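# Insert flat cable end into connector and close latch

## Task

Seat the loose end of the flat cable fully in the connector that is still empty, then close that connector's latch. The cable's opposite end must remain held under the latch of the other connector.

## Robot and tools

Robot: two arms, left_arm and right_arm, each ending in a parallel two-finger gripper. The fingers point along the gripper's own +z axis and spread along its y axis. The reported end_effector_position is the spot between the finger pads, roughly 1 cm short of the tips.

Frames: the scene frame has its origin at table-top height, halfway between the two nominal arm bases. +z is up, +x points out over the table, and left_arm sits on the +y side (arm names do not match image left or right). The real bases are at left_arm (-0.044, +0.307, +0.023) m and right_arm (-0.039, -0.251, +0.028) m. Reported hand positions, quaternions (wxyz) and velocities use the scene frame. Offsets you send use each arm's Hand target axes, not scene axes. Readings may be off by a few centimetres, more at long reach.

Command row: 14 numbers, each in [-1, 1]. The first 7 are left_arm: dx, dy, dz, rx, ry, rz, opening. The next 7 are right_arm in that order. Every row carries both arms, even if only one moves. dx to rz are an offset from that arm's Hand target as it stood when the action or move began. They are not cumulative between rows. A value of 1.0 means 0.6 m for dx, dy, dz and 180 degrees for the rotation. rx, ry, rz form a single rotation vector. The opening is absolute, not an offset: +1 is fully open (0.094 m), -1 is shut. Zeros in the six pose slots ask nothing new of that arm. The opening slot is always a real command, so repeat the arm's present opening to keep it; 0 means half open. Each step, the controller caps the commanded orientation at 40 degrees from the measured one.

execute_actions(actions, cameras): actions holds up to 15 rows per action, one row per 1/30 s step. A short list holds its last row until step 15. Sending the same offset again moves the arm further. Images come back only if actions is empty or cameras names them. An empty list also reports the scene number and task.

move(target, speed, blend, opening_speed, grip_force, blocking, cameras): drives each gripper in a straight line toward target. target is one 14-number row, or a list of up to 15 rows. All rows are offsets from the same starting Hand targets, not from each other. speed: m/s, 0.002 to 2.9, default 0.25; rotation is capped at twice that in rad/s. blend: corner rounding in metres; 0 stops at each row. opening_speed: how fast the finger command changes per second on the -1..1 scale, at least 0.2. grip_force: newtons per pad, 10 to 50, given once or per arm; it stays set until changed. Lower force closes slowly. blocking=false returns early while the move continues. The whole move is capped at 10 s. Paths do not avoid obstacles or the other arm. Fast moves stray and hit harder. Keep paths from passing near an arm's own base, since that can whip the elbow around.

wait(seconds, cameras): lets time pass with no new command; 0 to 3600 s. stop(cameras): brakes a running move. zoom_image(camera, region): enlarges [x0, y0, x1, y1] pixels of the latest image from one camera, at most 504x504. Cameras: cam_high, cam_face, cam_latch, cam_slot, cam_left_wrist, cam_right_wrist, all 896x504. read_manual(section): licence text only. finished_scene(scene): ends the current scene for good; pass its number.

Reading results: Hand target is your last commanded pose after the orientation cap. The gripper often rests a few cm away from it due to friction or weight, and that alone is not contact. If it stays short, send the missing distance as a new offset. grip_measured shows finger opening on the command scale. It reads a little wide when empty and narrower than a squeezed part. Joint velocities show "within noise" when still. Joint torques are total drive output: offset, noisy, and wrapping at ±28 N m on joints 1 to 3. The move: line gives the outcome: done (within 10 mm and 2 degrees), off_target, moving, held, or fault. limits=paced means a pose was clipped; limits=held means steps were withheld. Done does not tell you whether anything is touched. Tool commands lists the current gripper commands. MOTOR HOT appears at 75 °C. At 90 °C an over-temperature fault folds that arm away for the rest of the scene. Holding loads, stretching out or pushing into something heats motors.

Avoid: letting anything drop or fall off the table; releasing a part while it moves; fast impacts on fixed or heavy objects; hard prolonged pushes (to stop pushing, command the target back past the gripper); any contact or squeeze between the two arms, including one gripper closing on the other's fingers; strain on wrist camera cables; arm fault stops. Close slowly on delicate parts such as the flat cable. The finished state must hold once the robot lets go.

Each tool is called by a JSON object that holds its "api" and its "payload", one argument or row to a line.

## Session

{"api": "execute_actions", "payload": {
  "actions": []
}}

Scene clock: 0.00 s.
left_arm: end_effector_position=(+0.1837, +0.2745, +0.2428) grip_measured=+1.000 end_effector_quat_wxyz=(+0.639, -0.002, +0.742, -0.205) | right_arm: end_effector_position=(+0.1329, -0.4462, +0.1635) grip_measured=+1.000 end_effector_quat_wxyz=(+0.536, +0.175, +0.817, -0.118)
Joint positions: left_arm=[0.377 0.115 0.273 -0.284 0.649 -0.237 0.094] | right_arm=[-1.431 0.738 0.315 -0.237 -0.867 -0.541 0.094]
Joint velocities: within noise
Joint torques (N m): no reading
Heat: left arm: 30 °C; right arm: 34 °C.
Hand target: left_arm +0.1826, +0.2739, +0.2506; +0.647, +0.003, +0.736, -0.202 | right_arm +0.1341, -0.4460, +0.1687; +0.541, +0.170, +0.815, -0.120
Tool commands: left_gripper/opening=+1.0 right_gripper/opening=+1.0

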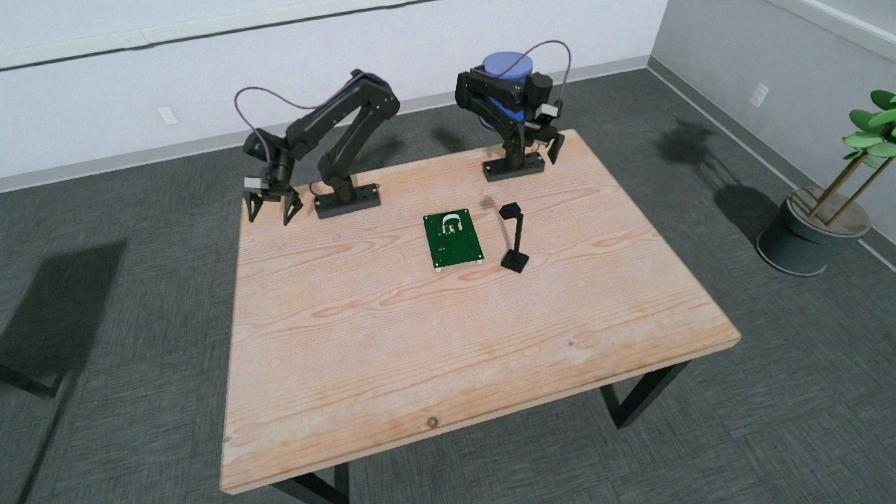

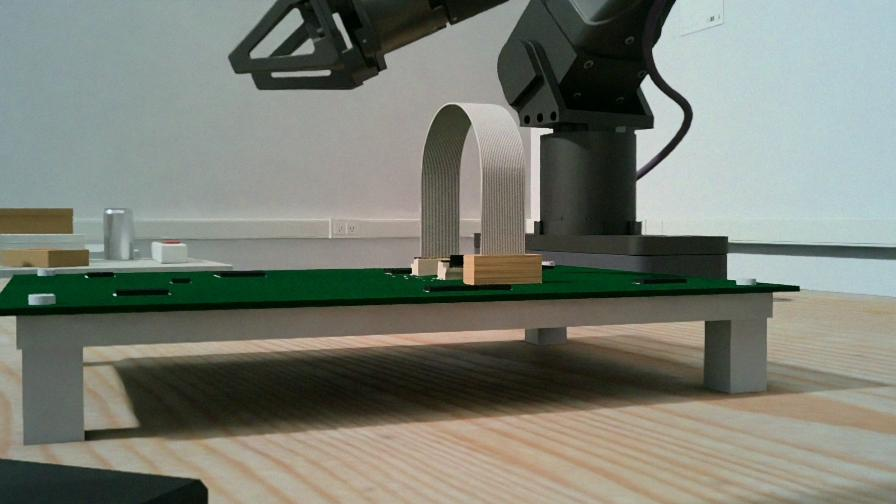

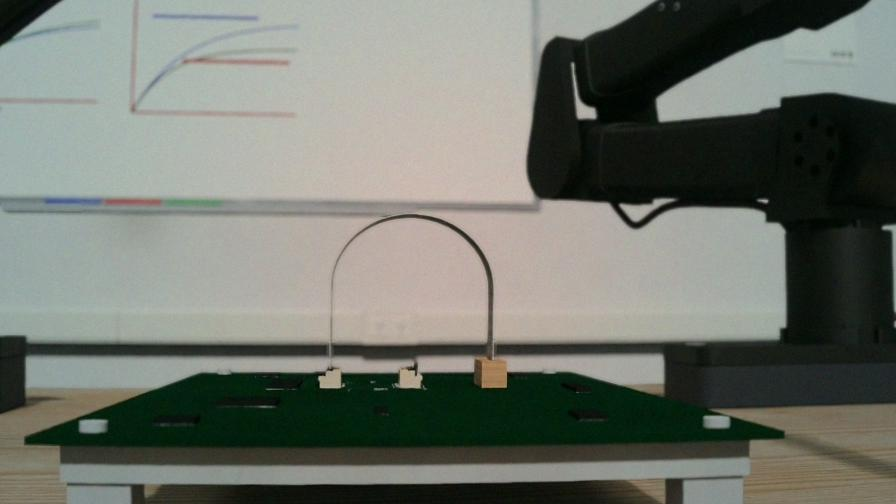

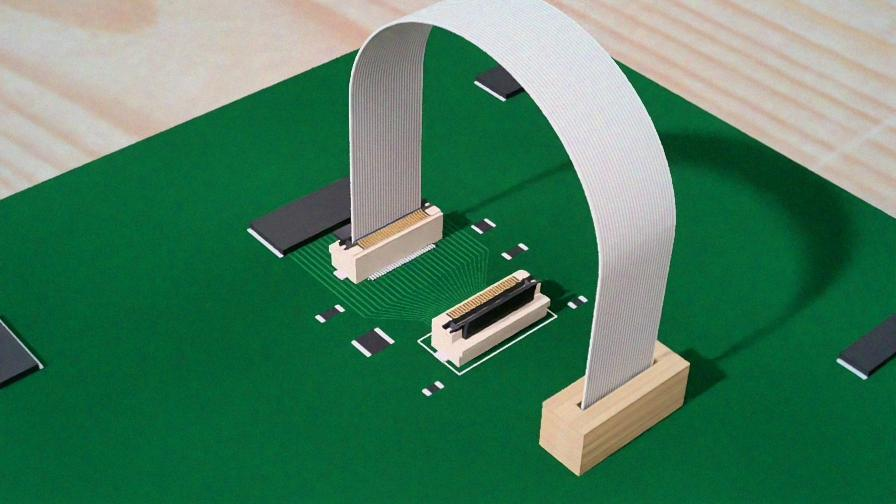

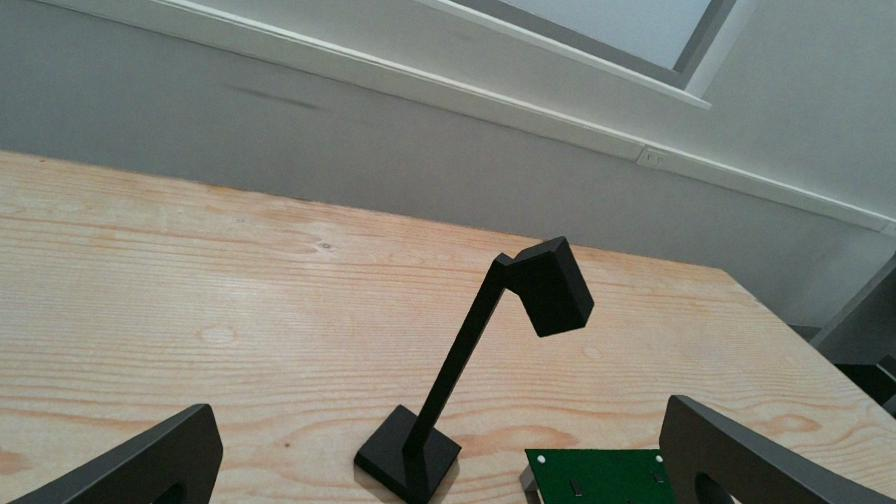

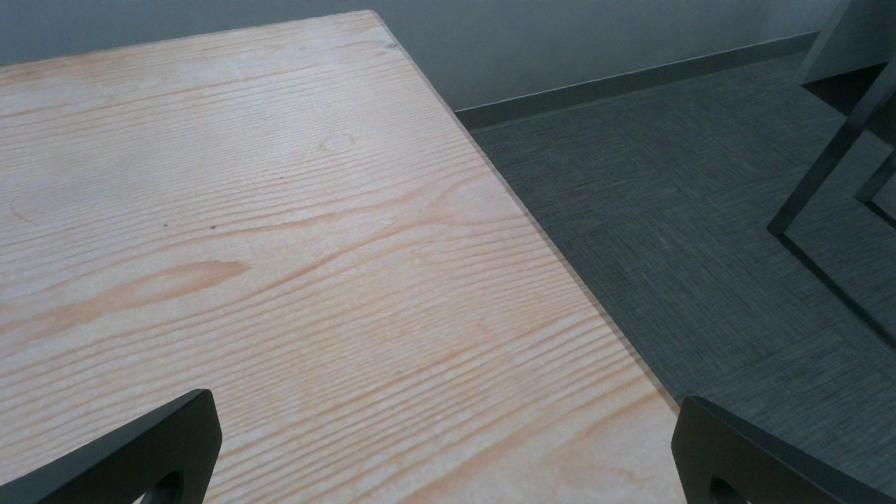

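{"api": "zoom_image", "payload": {
  "camera": "cam_slot",
  "region": [400, 230, 720, 490]
}}

{"api": "zoom_image", "payload": {
  "camera": "cam_slot",
  "region": [230, 150, 580, 400]
}}

{"api": "zoom_image", "payload": {
  "camera": "cam_face",
  "region": [370, 90, 600, 310]
}}

{"api": "zoom_image", "payload": {
  "camera": "cam_latch",
  "region": [280, 190, 540, 410]
}}

{"api": "zoom_image", "payload": {
  "camera": "cam_high",
  "region": [400, 180, 550, 290]
}}

Scaled by 1.575 from the camera's image (finer frame: 1280x720).

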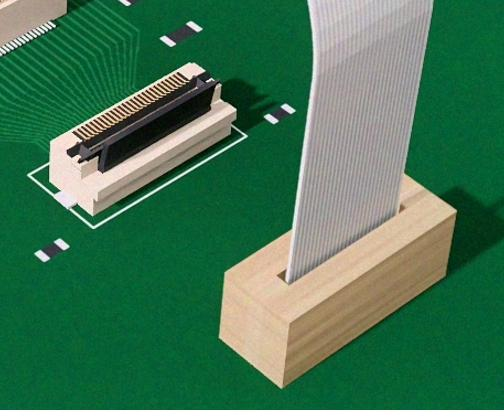

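Scaled by 1.440 from the camera's image (finer frame: 1280x720).

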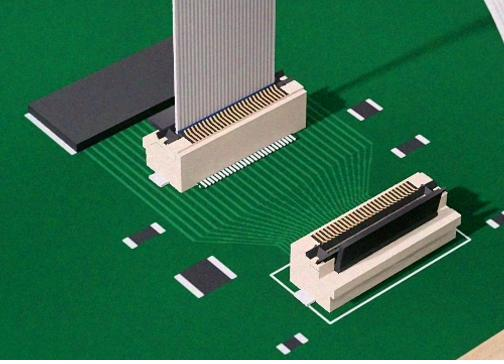

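Scaled by 2.191 from the camera's image (finer frame: 1280x720).

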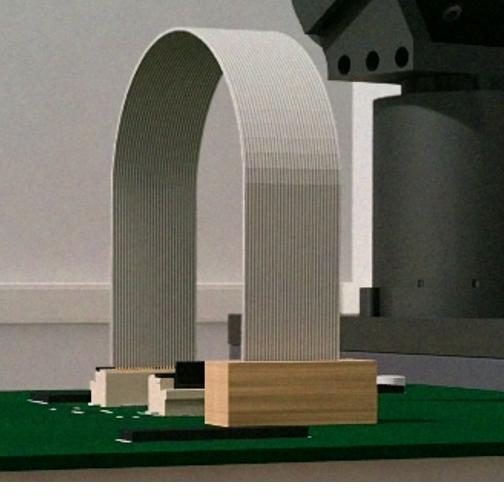

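Scaled by 1.938 from the camera's image (finer frame: 1280x720).

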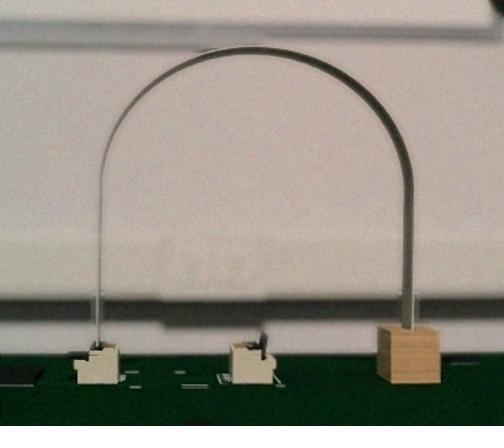

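Scaled by 3.360 from the camera's image (finer frame: 1280x720).

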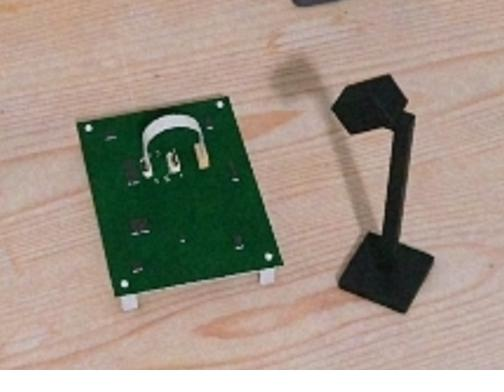

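{"api": "zoom_image", "payload": {
  "camera": "cam_latch",
  "region": [300, 330, 450, 410]
}}

{"api": "zoom_image", "payload": {
  "camera": "cam_slot",
  "region": [410, 250, 570, 390]
}}

{"api": "zoom_image", "payload": {
  "camera": "cam_slot",
  "region": [310, 180, 470, 300]
}}

{"api": "zoom_image", "payload": {
  "camera": "cam_face",
  "region": [400, 240, 560, 300]
}}

Scaled by 3.360 from the camera's image (finer frame: 1280x720).

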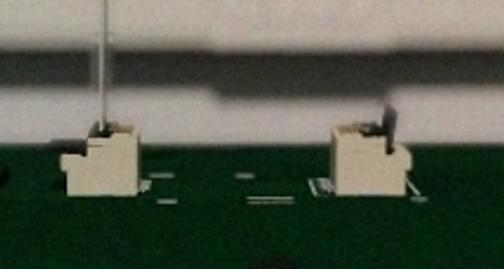

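Scaled by 3.150 from the camera's image (finer frame: 1280x720).

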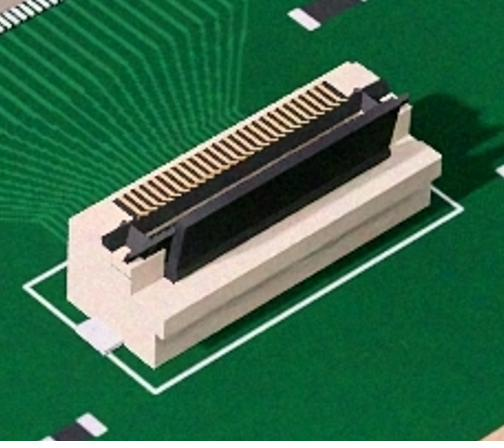

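Scaled by 3.150 from the camera's image (finer frame: 1280x720).

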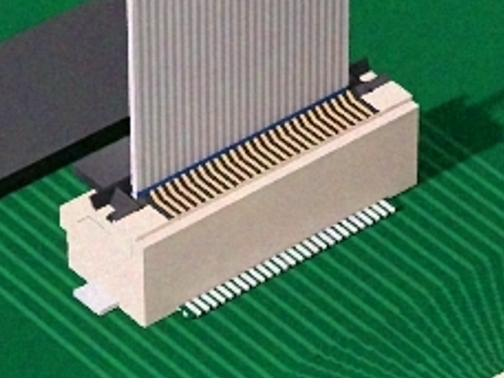

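Scaled by 3.150 from the camera's image (finer frame: 1280x720).

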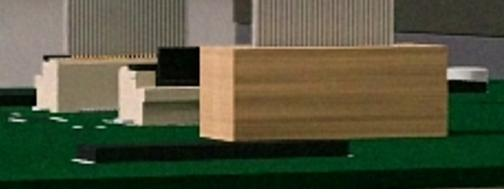

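{"api": "move", "payload": {
  "target": [0.3427,-0.2782,0.0605,-0.1018,0.1822,0.0615,-0.36,0,0,0,0,0,0,1],
  "speed": 0.25,
  "cameras": ["all"]
}}

Scene clock: 23.90 s.
left_arm: end_effector_position=(+0.1351, +0.0642, +0.0904) grip_measured=-0.358 end_effector_quat_wxyz=(+0.409, +0.037, +0.912, -0.008) | right_arm: end_effector_position=(+0.1329, -0.4462, +0.1635) grip_measured=+1.000 end_effector_quat_wxyz=(+0.536, +0.175, +0.817, -0.118)
Joint positions: left_arm=[-1.357 1.508 0.741 -0.542 -0.811 -1.196 0.03] | right_arm=[-1.431 0.738 0.315 -0.237 -0.867 -0.541 0.094]
Joint torques (N m): left_arm=[-0.28 -4.25 9.84 0.54 -0.69 -0.08] | right_arm=[-0.13 -0.46 8.88 1.38 -0.46 0.01]
Heat: left arm: 31 °C; right arm: 35 °C.
Hand target: left_arm +0.1390, +0.0570, +0.1005; +0.422, +0.028, +0.906, -0.012 | right_arm +0.1341, -0.4460, +0.1687; +0.541, +0.170, +0.815, -0.120
Off the commanded pose: left_arm 0.013 m, 2 deg | right_arm 0.005 m, 1 deg.
move: off_target (left_arm)
cam_left_wrist: T_world_to_cam=[[-0.09069, -0.9956, -0.02371, 0.07778], [-0.908, 0.09244, -0.40865, 0.19287], [0.40904, -0.01553, -0.91238, 0.12226]] pos_world=[0.13217, 0.06151, 0.19221]

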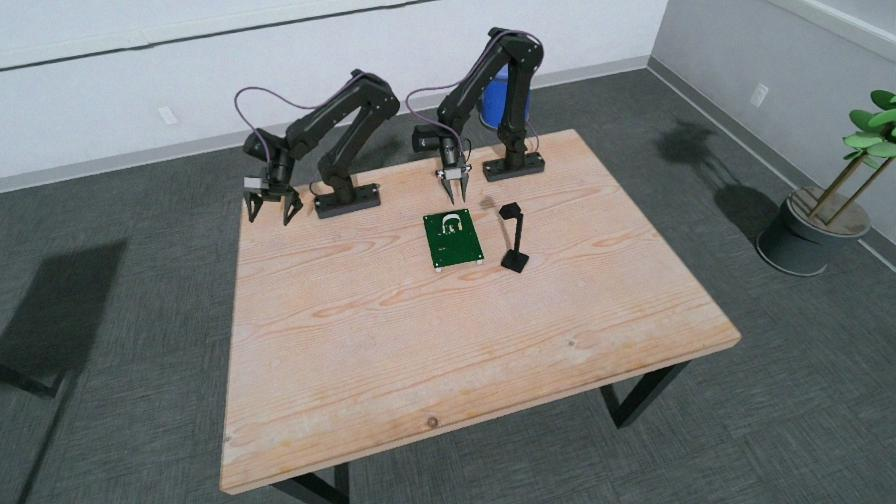

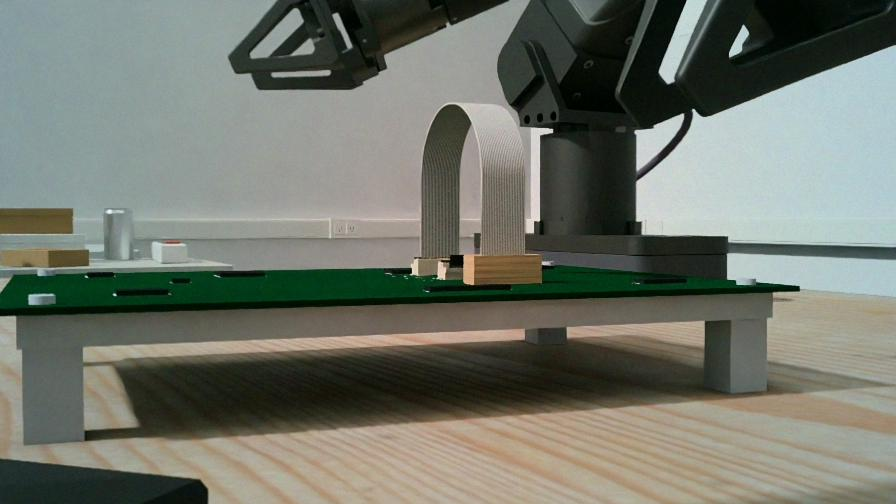

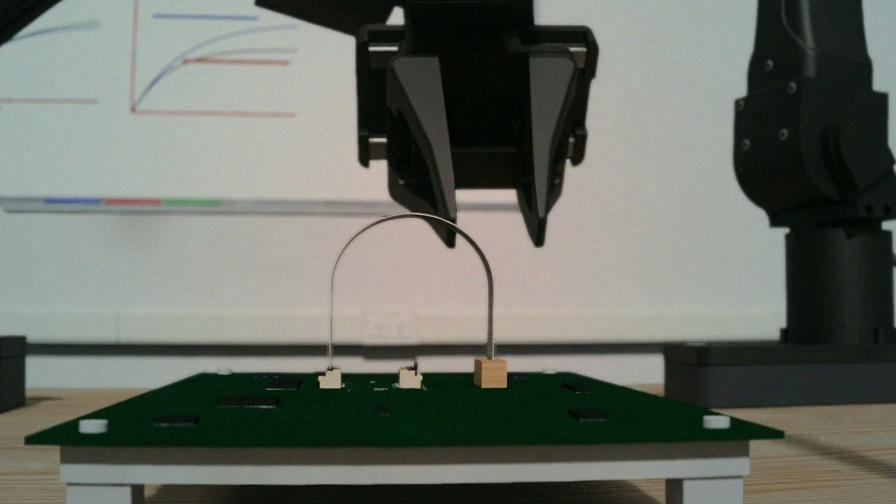

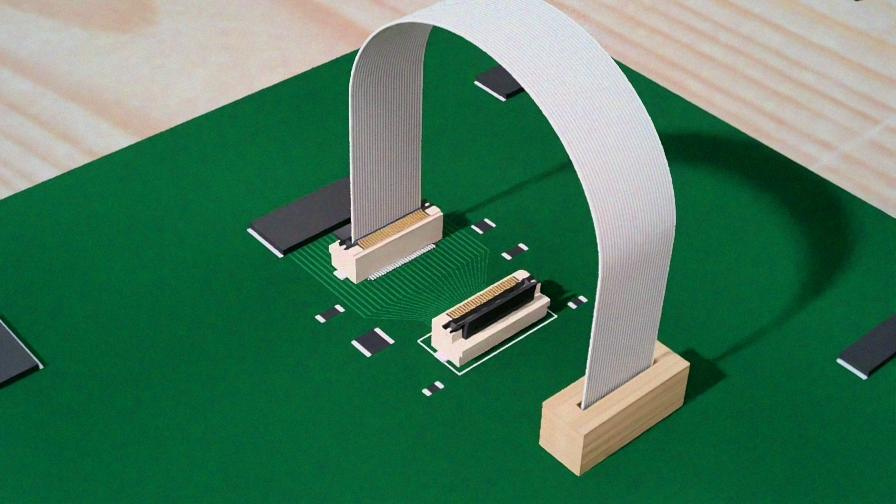

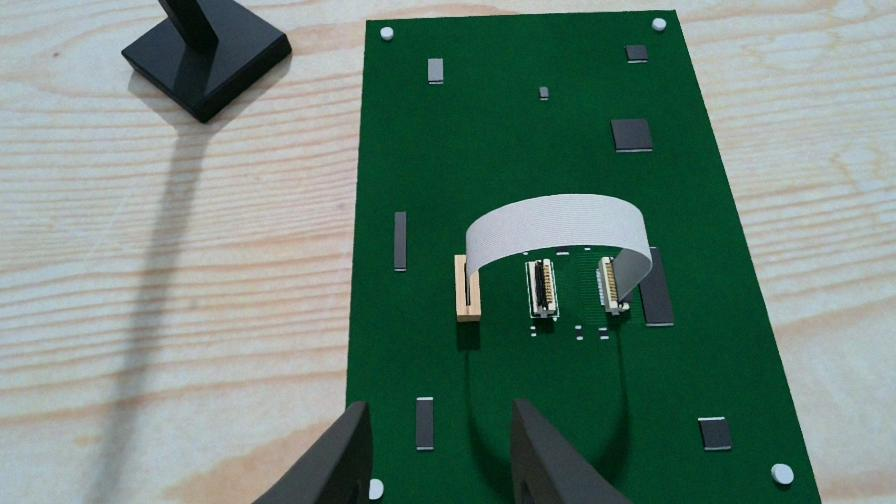

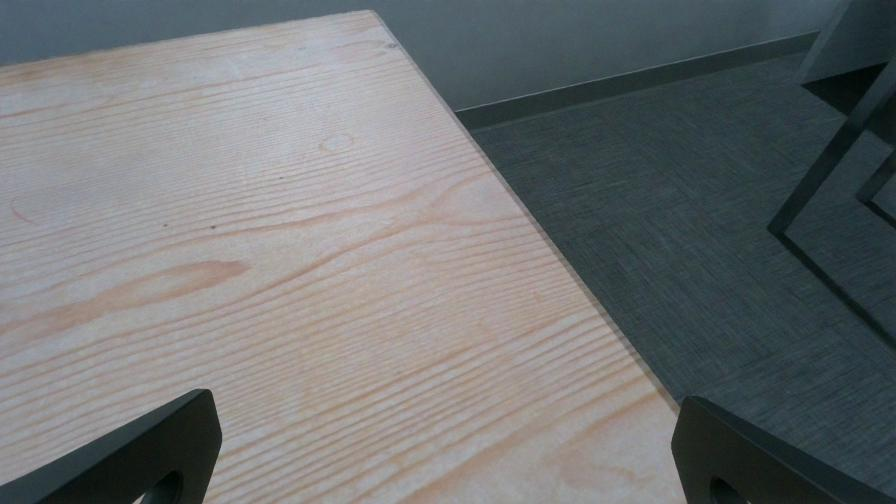

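{"api": "zoom_image", "payload": {
  "camera": "cam_left_wrist",
  "region": [420, 180, 690, 350]
}}

{"api": "zoom_image", "payload": {
  "camera": "cam_left_wrist",
  "region": [440, 230, 560, 340]
}}

Scaled by 1.867 from the camera's image (finer frame: 1280x720).

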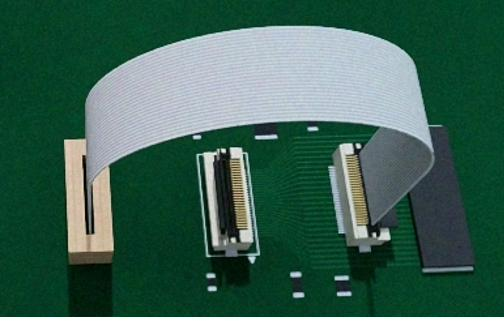

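Scaled by 4.200 from the camera's image (finer frame: 1280x720).

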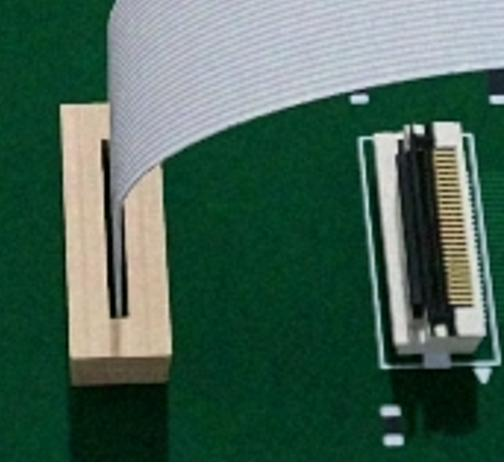

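{"api": "move", "payload": {
  "target": [0.0184,-0.0146,0.0491,0.0019,0,-0.005,-0.36,0,0,0,0,0,0,1],
  "speed": 0.15,
  "cameras": ["cam_face","cam_latch","cam_slot","cam_left_wrist"]
}}

Scene clock: 33.37 s.
left_arm: end_effector_position=(+0.1506, +0.0467, +0.0737) grip_measured=-0.358 end_effector_quat_wxyz=(+0.416, +0.024, +0.909, -0.021) | right_arm: end_effector_position=(+0.1329, -0.4462, +0.1635) grip_measured=+1.000 end_effector_quat_wxyz=(+0.536, +0.175, +0.817, -0.118)
Joint positions: left_arm=[-1.315 1.607 0.741 -0.372 -0.809 -1.15 0.03] | right_arm=[-1.431 0.738 0.315 -0.237 -0.867 -0.541 0.094]
Joint torques (N m): left_arm=[0.44 -4.89 6.12 0.88 -0.52 0.02] | right_arm=[-0.09 -0.46 8.9 1.37 -0.45 -0.01]
Heat: left arm: 31 °C; right arm: 35 °C.
Hand target: left_arm +0.1540, +0.0474, +0.0731; +0.422, +0.022, +0.906, -0.018 | right_arm +0.1341, -0.4460, +0.1687; +0.541, +0.170, +0.815, -0.120
Off the commanded pose: left_arm 0.003 m, 1 deg | right_arm 0.005 m, 1 deg.
move: done
cam_left_wrist: T_world_to_cam=[[-0.07941, -0.99679, 0.0105, 0.0572], [-0.90271, 0.06744, -0.42494, 0.20327], [0.42287, -0.04323, -0.90516, 0.0991]] pos_world=[0.14613, 0.04759, 0.17548]

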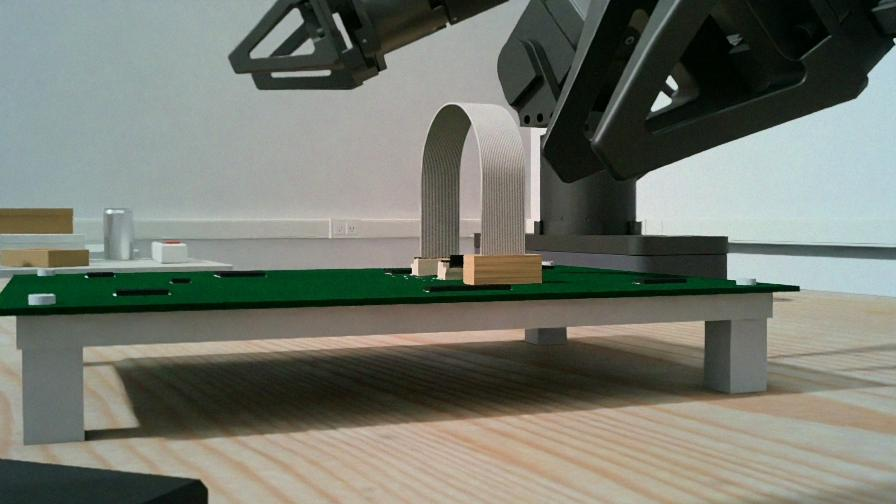

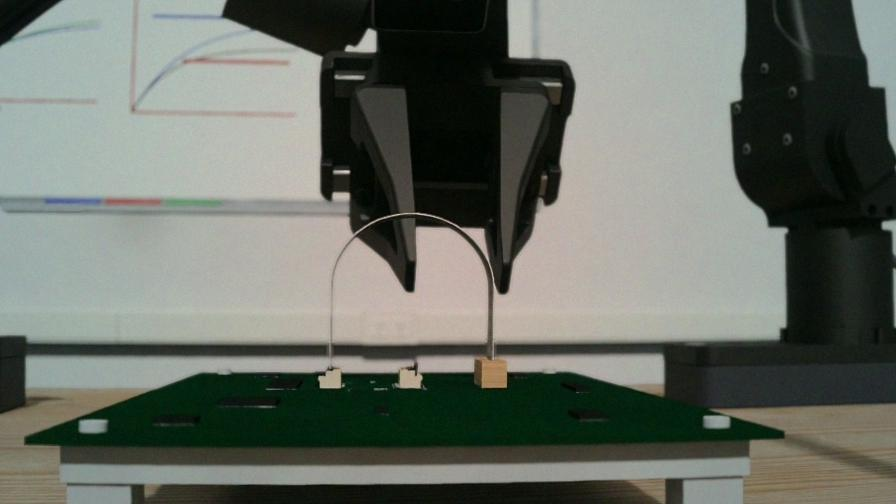

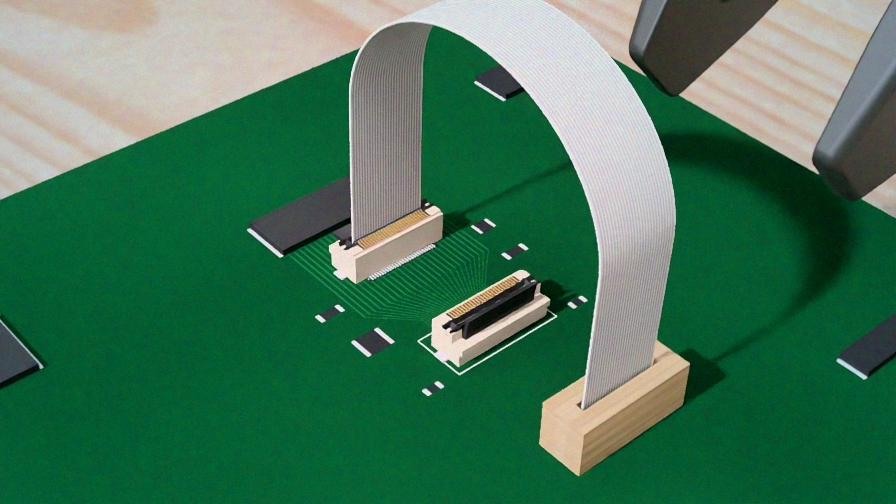

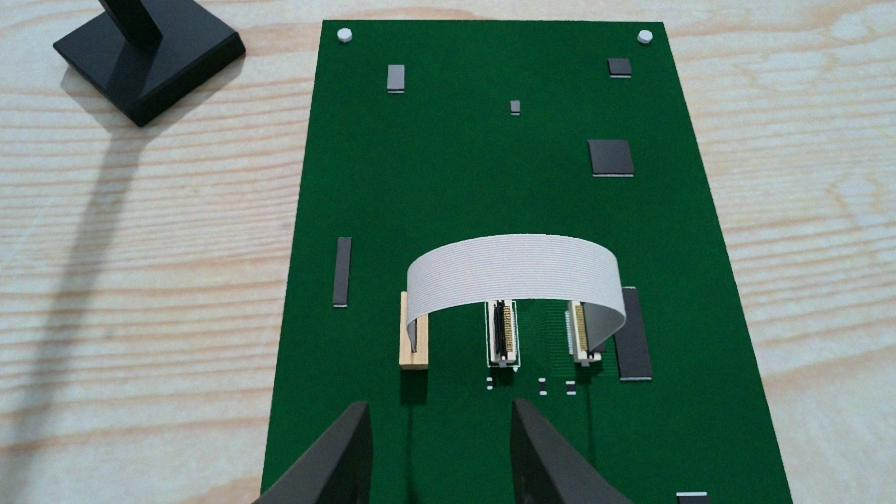

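{"api": "zoom_image", "payload": {
  "camera": "cam_left_wrist",
  "region": [380, 270, 540, 390]
}}

{"api": "zoom_image", "payload": {
  "camera": "cam_latch",
  "region": [380, 240, 540, 400]
}}

Scaled by 3.150 from the camera's image (finer frame: 1280x720).

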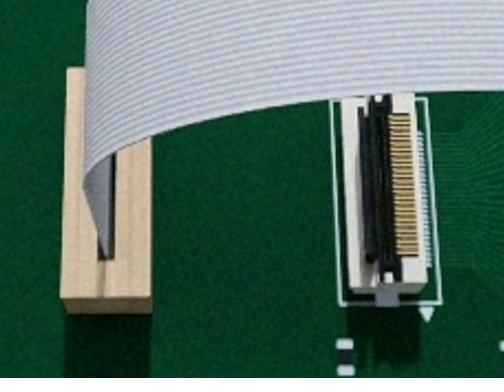

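Scaled by 3.150 from the camera's image (finer frame: 1280x720).

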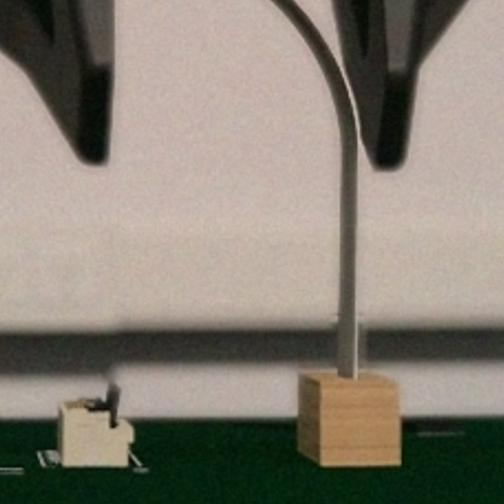

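{"api": "move", "payload": {
  "target": [-0.0238,0.0142,0.0583,0,0,0.003,-0.36,0,0,0,0,0,0,1],
  "speed": 0.1,
  "cameras": ["cam_face","cam_latch","cam_slot","cam_left_wrist"]
}}

Scene clock: 39.57 s.
left_arm: end_effector_position=(+0.1882, +0.0500, +0.0642) grip_measured=-0.358 end_effector_quat_wxyz=(+0.418, +0.027, +0.908, -0.022) | right_arm: end_effector_position=(+0.1329, -0.4462, +0.1635) grip_measured=+1.000 end_effector_quat_wxyz=(+0.536, +0.175, +0.817, -0.118)
Joint positions: left_arm=[-1.174 1.639 0.706 -0.168 -0.755 -0.957 0.03] | right_arm=[-1.431 0.738 0.315 -0.237 -0.867 -0.541 0.094]
Joint velocities: left_arm=[within noise] | right_arm=[-0.022 -0.002 0.051 -0.022 0.037 -0.007 0]
Joint torques (N m): left_arm=[0.38 -5.23 5.16 1.16 -0.46 0.04] | right_arm=[-0.09 -0.49 8.94 1.38 -0.47 -0.01]
Heat: left arm: 31 °C; right arm: 35 °C.
Hand target: left_arm +0.1903, +0.0537, +0.0614; +0.422, +0.027, +0.906, -0.016 | right_arm +0.1341, -0.4460, +0.1687; +0.541, +0.170, +0.815, -0.120
Off the commanded pose: left_arm 0.005 m, 1 deg | right_arm 0.005 m, 1 deg.
move: done
cam_left_wrist: T_world_to_cam=[[-0.08534, -0.99631, 0.00907, 0.06486], [-0.90052, 0.07324, -0.4286, 0.23258], [0.42635, -0.04475, -0.90345, 0.07402]] pos_world=[0.18342, 0.0509, 0.16597]

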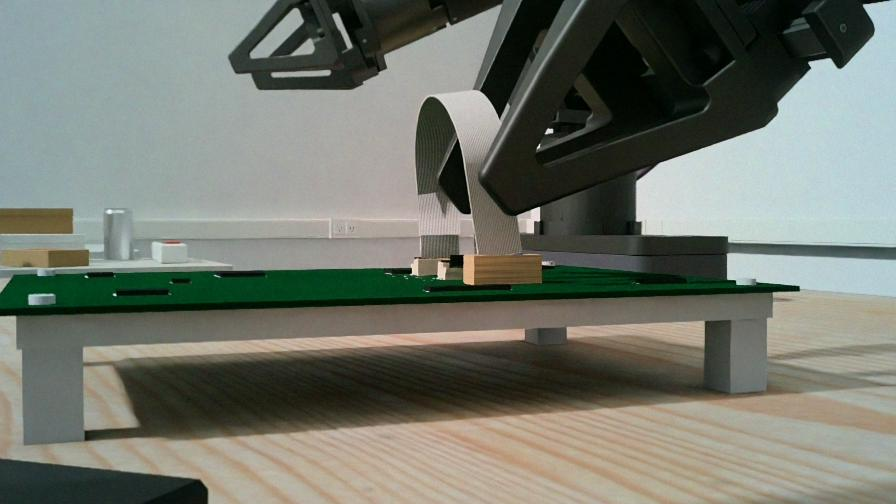

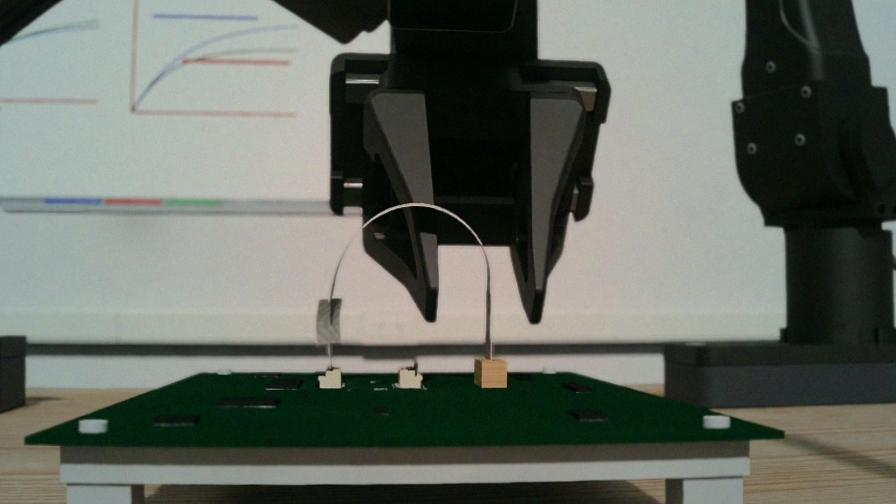

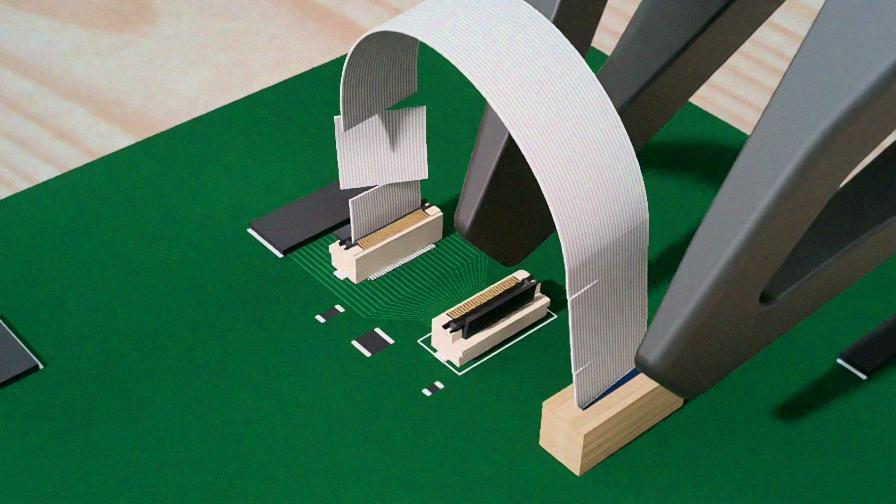

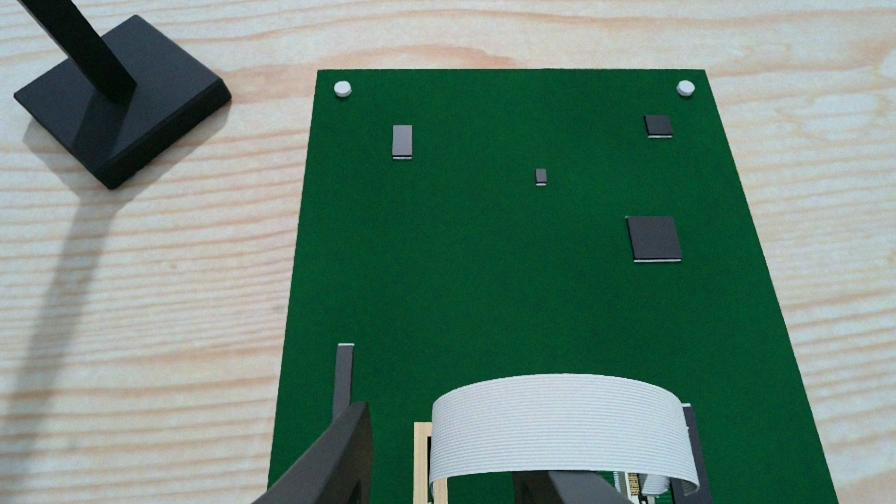

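{"api": "move", "payload": {
  "target": [0.0379,0.0008,-0.0556,0,0,0,-0.36,0,0,0,0,0,0,1],
  "speed": 0.08,
  "cameras": ["cam_face","cam_latch","cam_slot","cam_left_wrist"]
}}

Scene clock: 46.47 s.
left_arm: end_effector_position=(+0.1488, +0.0554, +0.0549) grip_measured=-0.358 end_effector_quat_wxyz=(+0.409, +0.034, +0.912, -0.011) | right_arm: end_effector_position=(+0.1329, -0.4462, +0.1635) grip_measured=+1.000 end_effector_quat_wxyz=(+0.536, +0.175, +0.817, -0.118)
Joint positions: left_arm=[-1.309 1.634 0.689 -0.311 -0.795 -1.132 0.03] | right_arm=[-1.431 0.738 0.315 -0.237 -0.867 -0.541 0.094]
Joint torques (N m): left_arm=[-0.46 -7.92 5.7 0.65 -0.65 -0.07] | right_arm=[-0.09 -0.47 8.87 1.37 -0.48 -0.01]
Heat: left arm: 30 °C; right arm: 35 °C.
Hand target: left_arm +0.1503, +0.0567, +0.0654; +0.422, +0.027, +0.906, -0.017 | right_arm +0.1341, -0.4460, +0.1687; +0.541, +0.170, +0.815, -0.120
Off the commanded pose: left_arm 0.011 m, 2 deg | right_arm 0.005 m, 1 deg.
move: off_target (left_arm)
cam_left_wrist: T_world_to_cam=[[-0.08903, -0.99589, -0.01659, 0.0688], [-0.90843, 0.08802, -0.40866, 0.19195], [0.40844, -0.02131, -0.91254, 0.08452]] pos_world=[0.14598, 0.05342, 0.15671]

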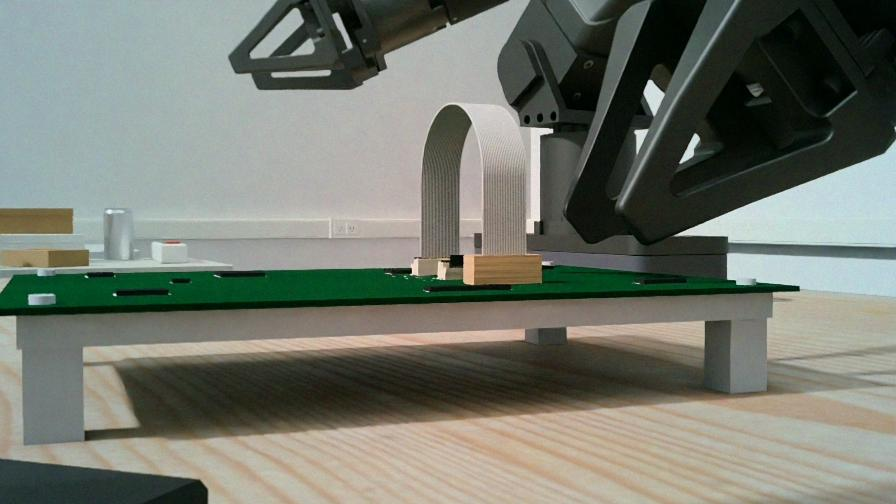

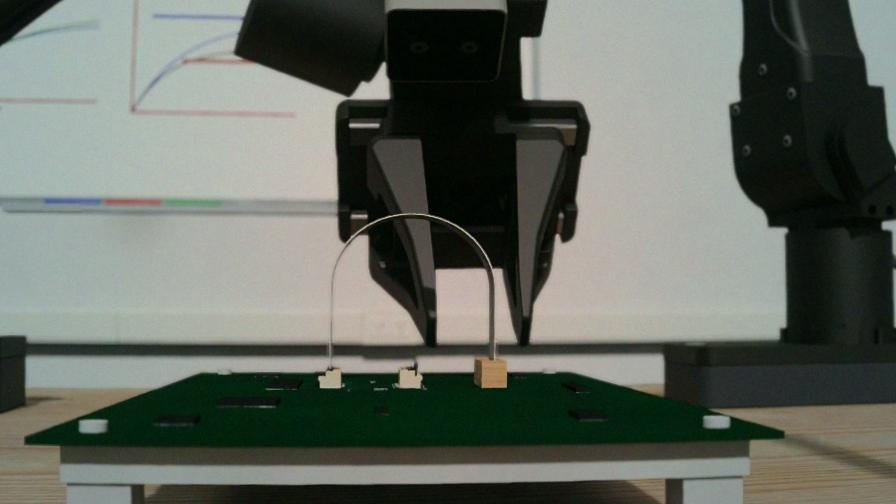

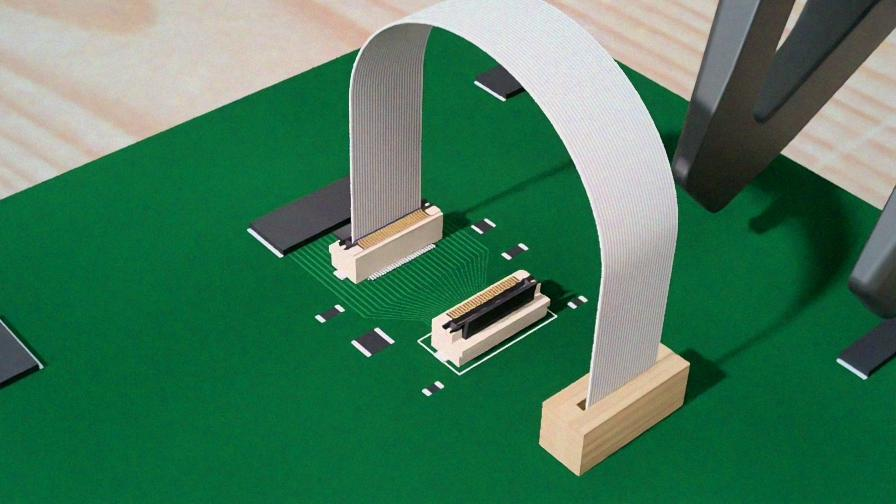

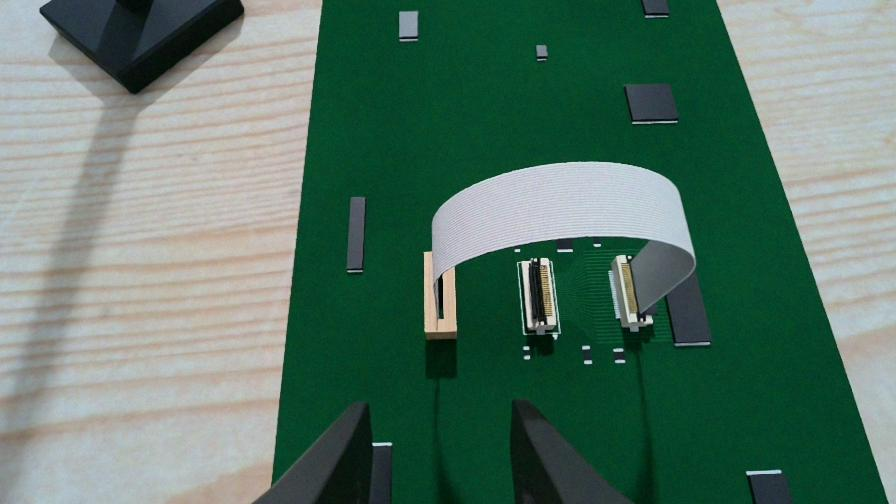

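{"api": "move", "payload": {
  "target": [-0.0043,-0.0037,-0.012,0,-0.0613,0.003,-0.53,0,0,0,0,0,0,1],
  "speed": 0.1,
  "cameras": ["cam_latch","cam_left_wrist"]
}}

Scene clock: 50.17 s.
left_arm: end_effector_position=(+0.1453, +0.0515, +0.0723) grip_measured=-0.527 end_effector_quat_wxyz=(+0.496, +0.032, +0.867, -0.021) | right_arm: end_effector_position=(+0.1329, -0.4462, +0.1635) grip_measured=+1.000 end_effector_quat_wxyz=(+0.536, +0.175, +0.817, -0.118)
Joint positions: left_arm=[-1.405 1.65 0.642 -0.218 -1.002 -1.172 0.022] | right_arm=[-1.431 0.738 0.315 -0.237 -0.867 -0.541 0.094]
Joint torques (N m): left_arm=[-0.39 -4.74 4.64 0.88 -0.74 -0.11] | right_arm=[-0.12 -0.49 8.9 1.38 -0.46 0]
Heat: left arm: 30 °C; right arm: 35 °C.
Hand target: left_arm +0.1463, +0.0548, +0.0721; +0.508, +0.029, +0.861, -0.017 | right_arm +0.1341, -0.4460, +0.1687; +0.541, +0.170, +0.815, -0.120
Off the commanded pose: left_arm 0.003 m, 2 deg | right_arm 0.005 m, 1 deg.
move: done
cam_left_wrist: T_world_to_cam=[[-0.09211, -0.99573, -0.00666, 0.06464], [-0.81112, 0.07891, -0.57953, 0.19488], [0.57758, -0.04798, -0.81492, 0.07151]] pos_world=[0.12272, 0.05241, 0.17165]

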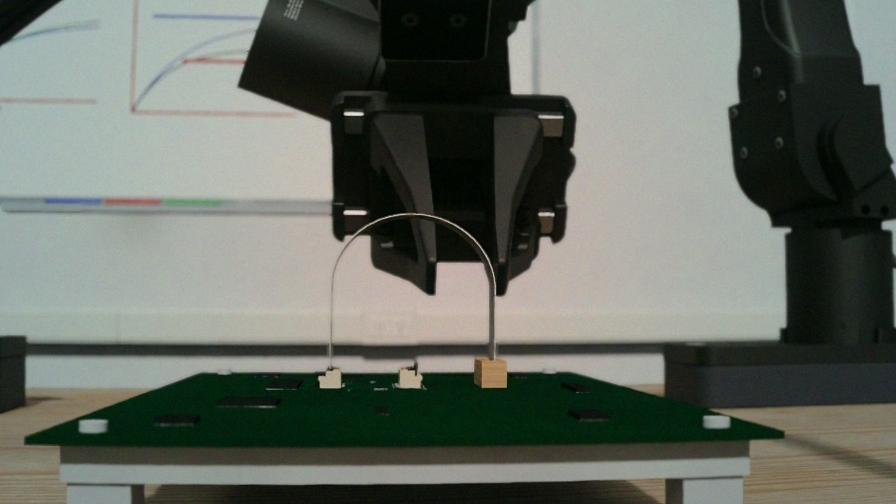

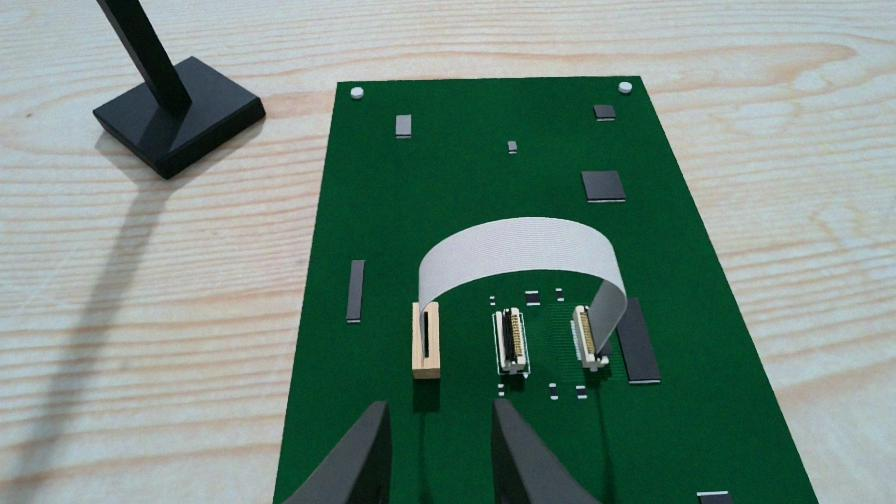

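{"api": "zoom_image", "payload": {
  "camera": "cam_left_wrist",
  "region": [390, 280, 630, 400]
}}

Scaled by 2.100 from the camera's image (finer frame: 1280x720).

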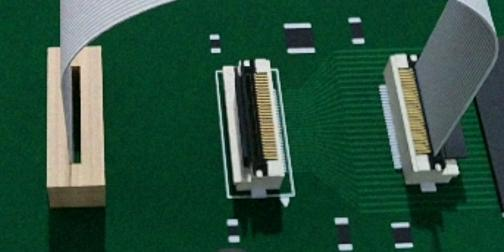

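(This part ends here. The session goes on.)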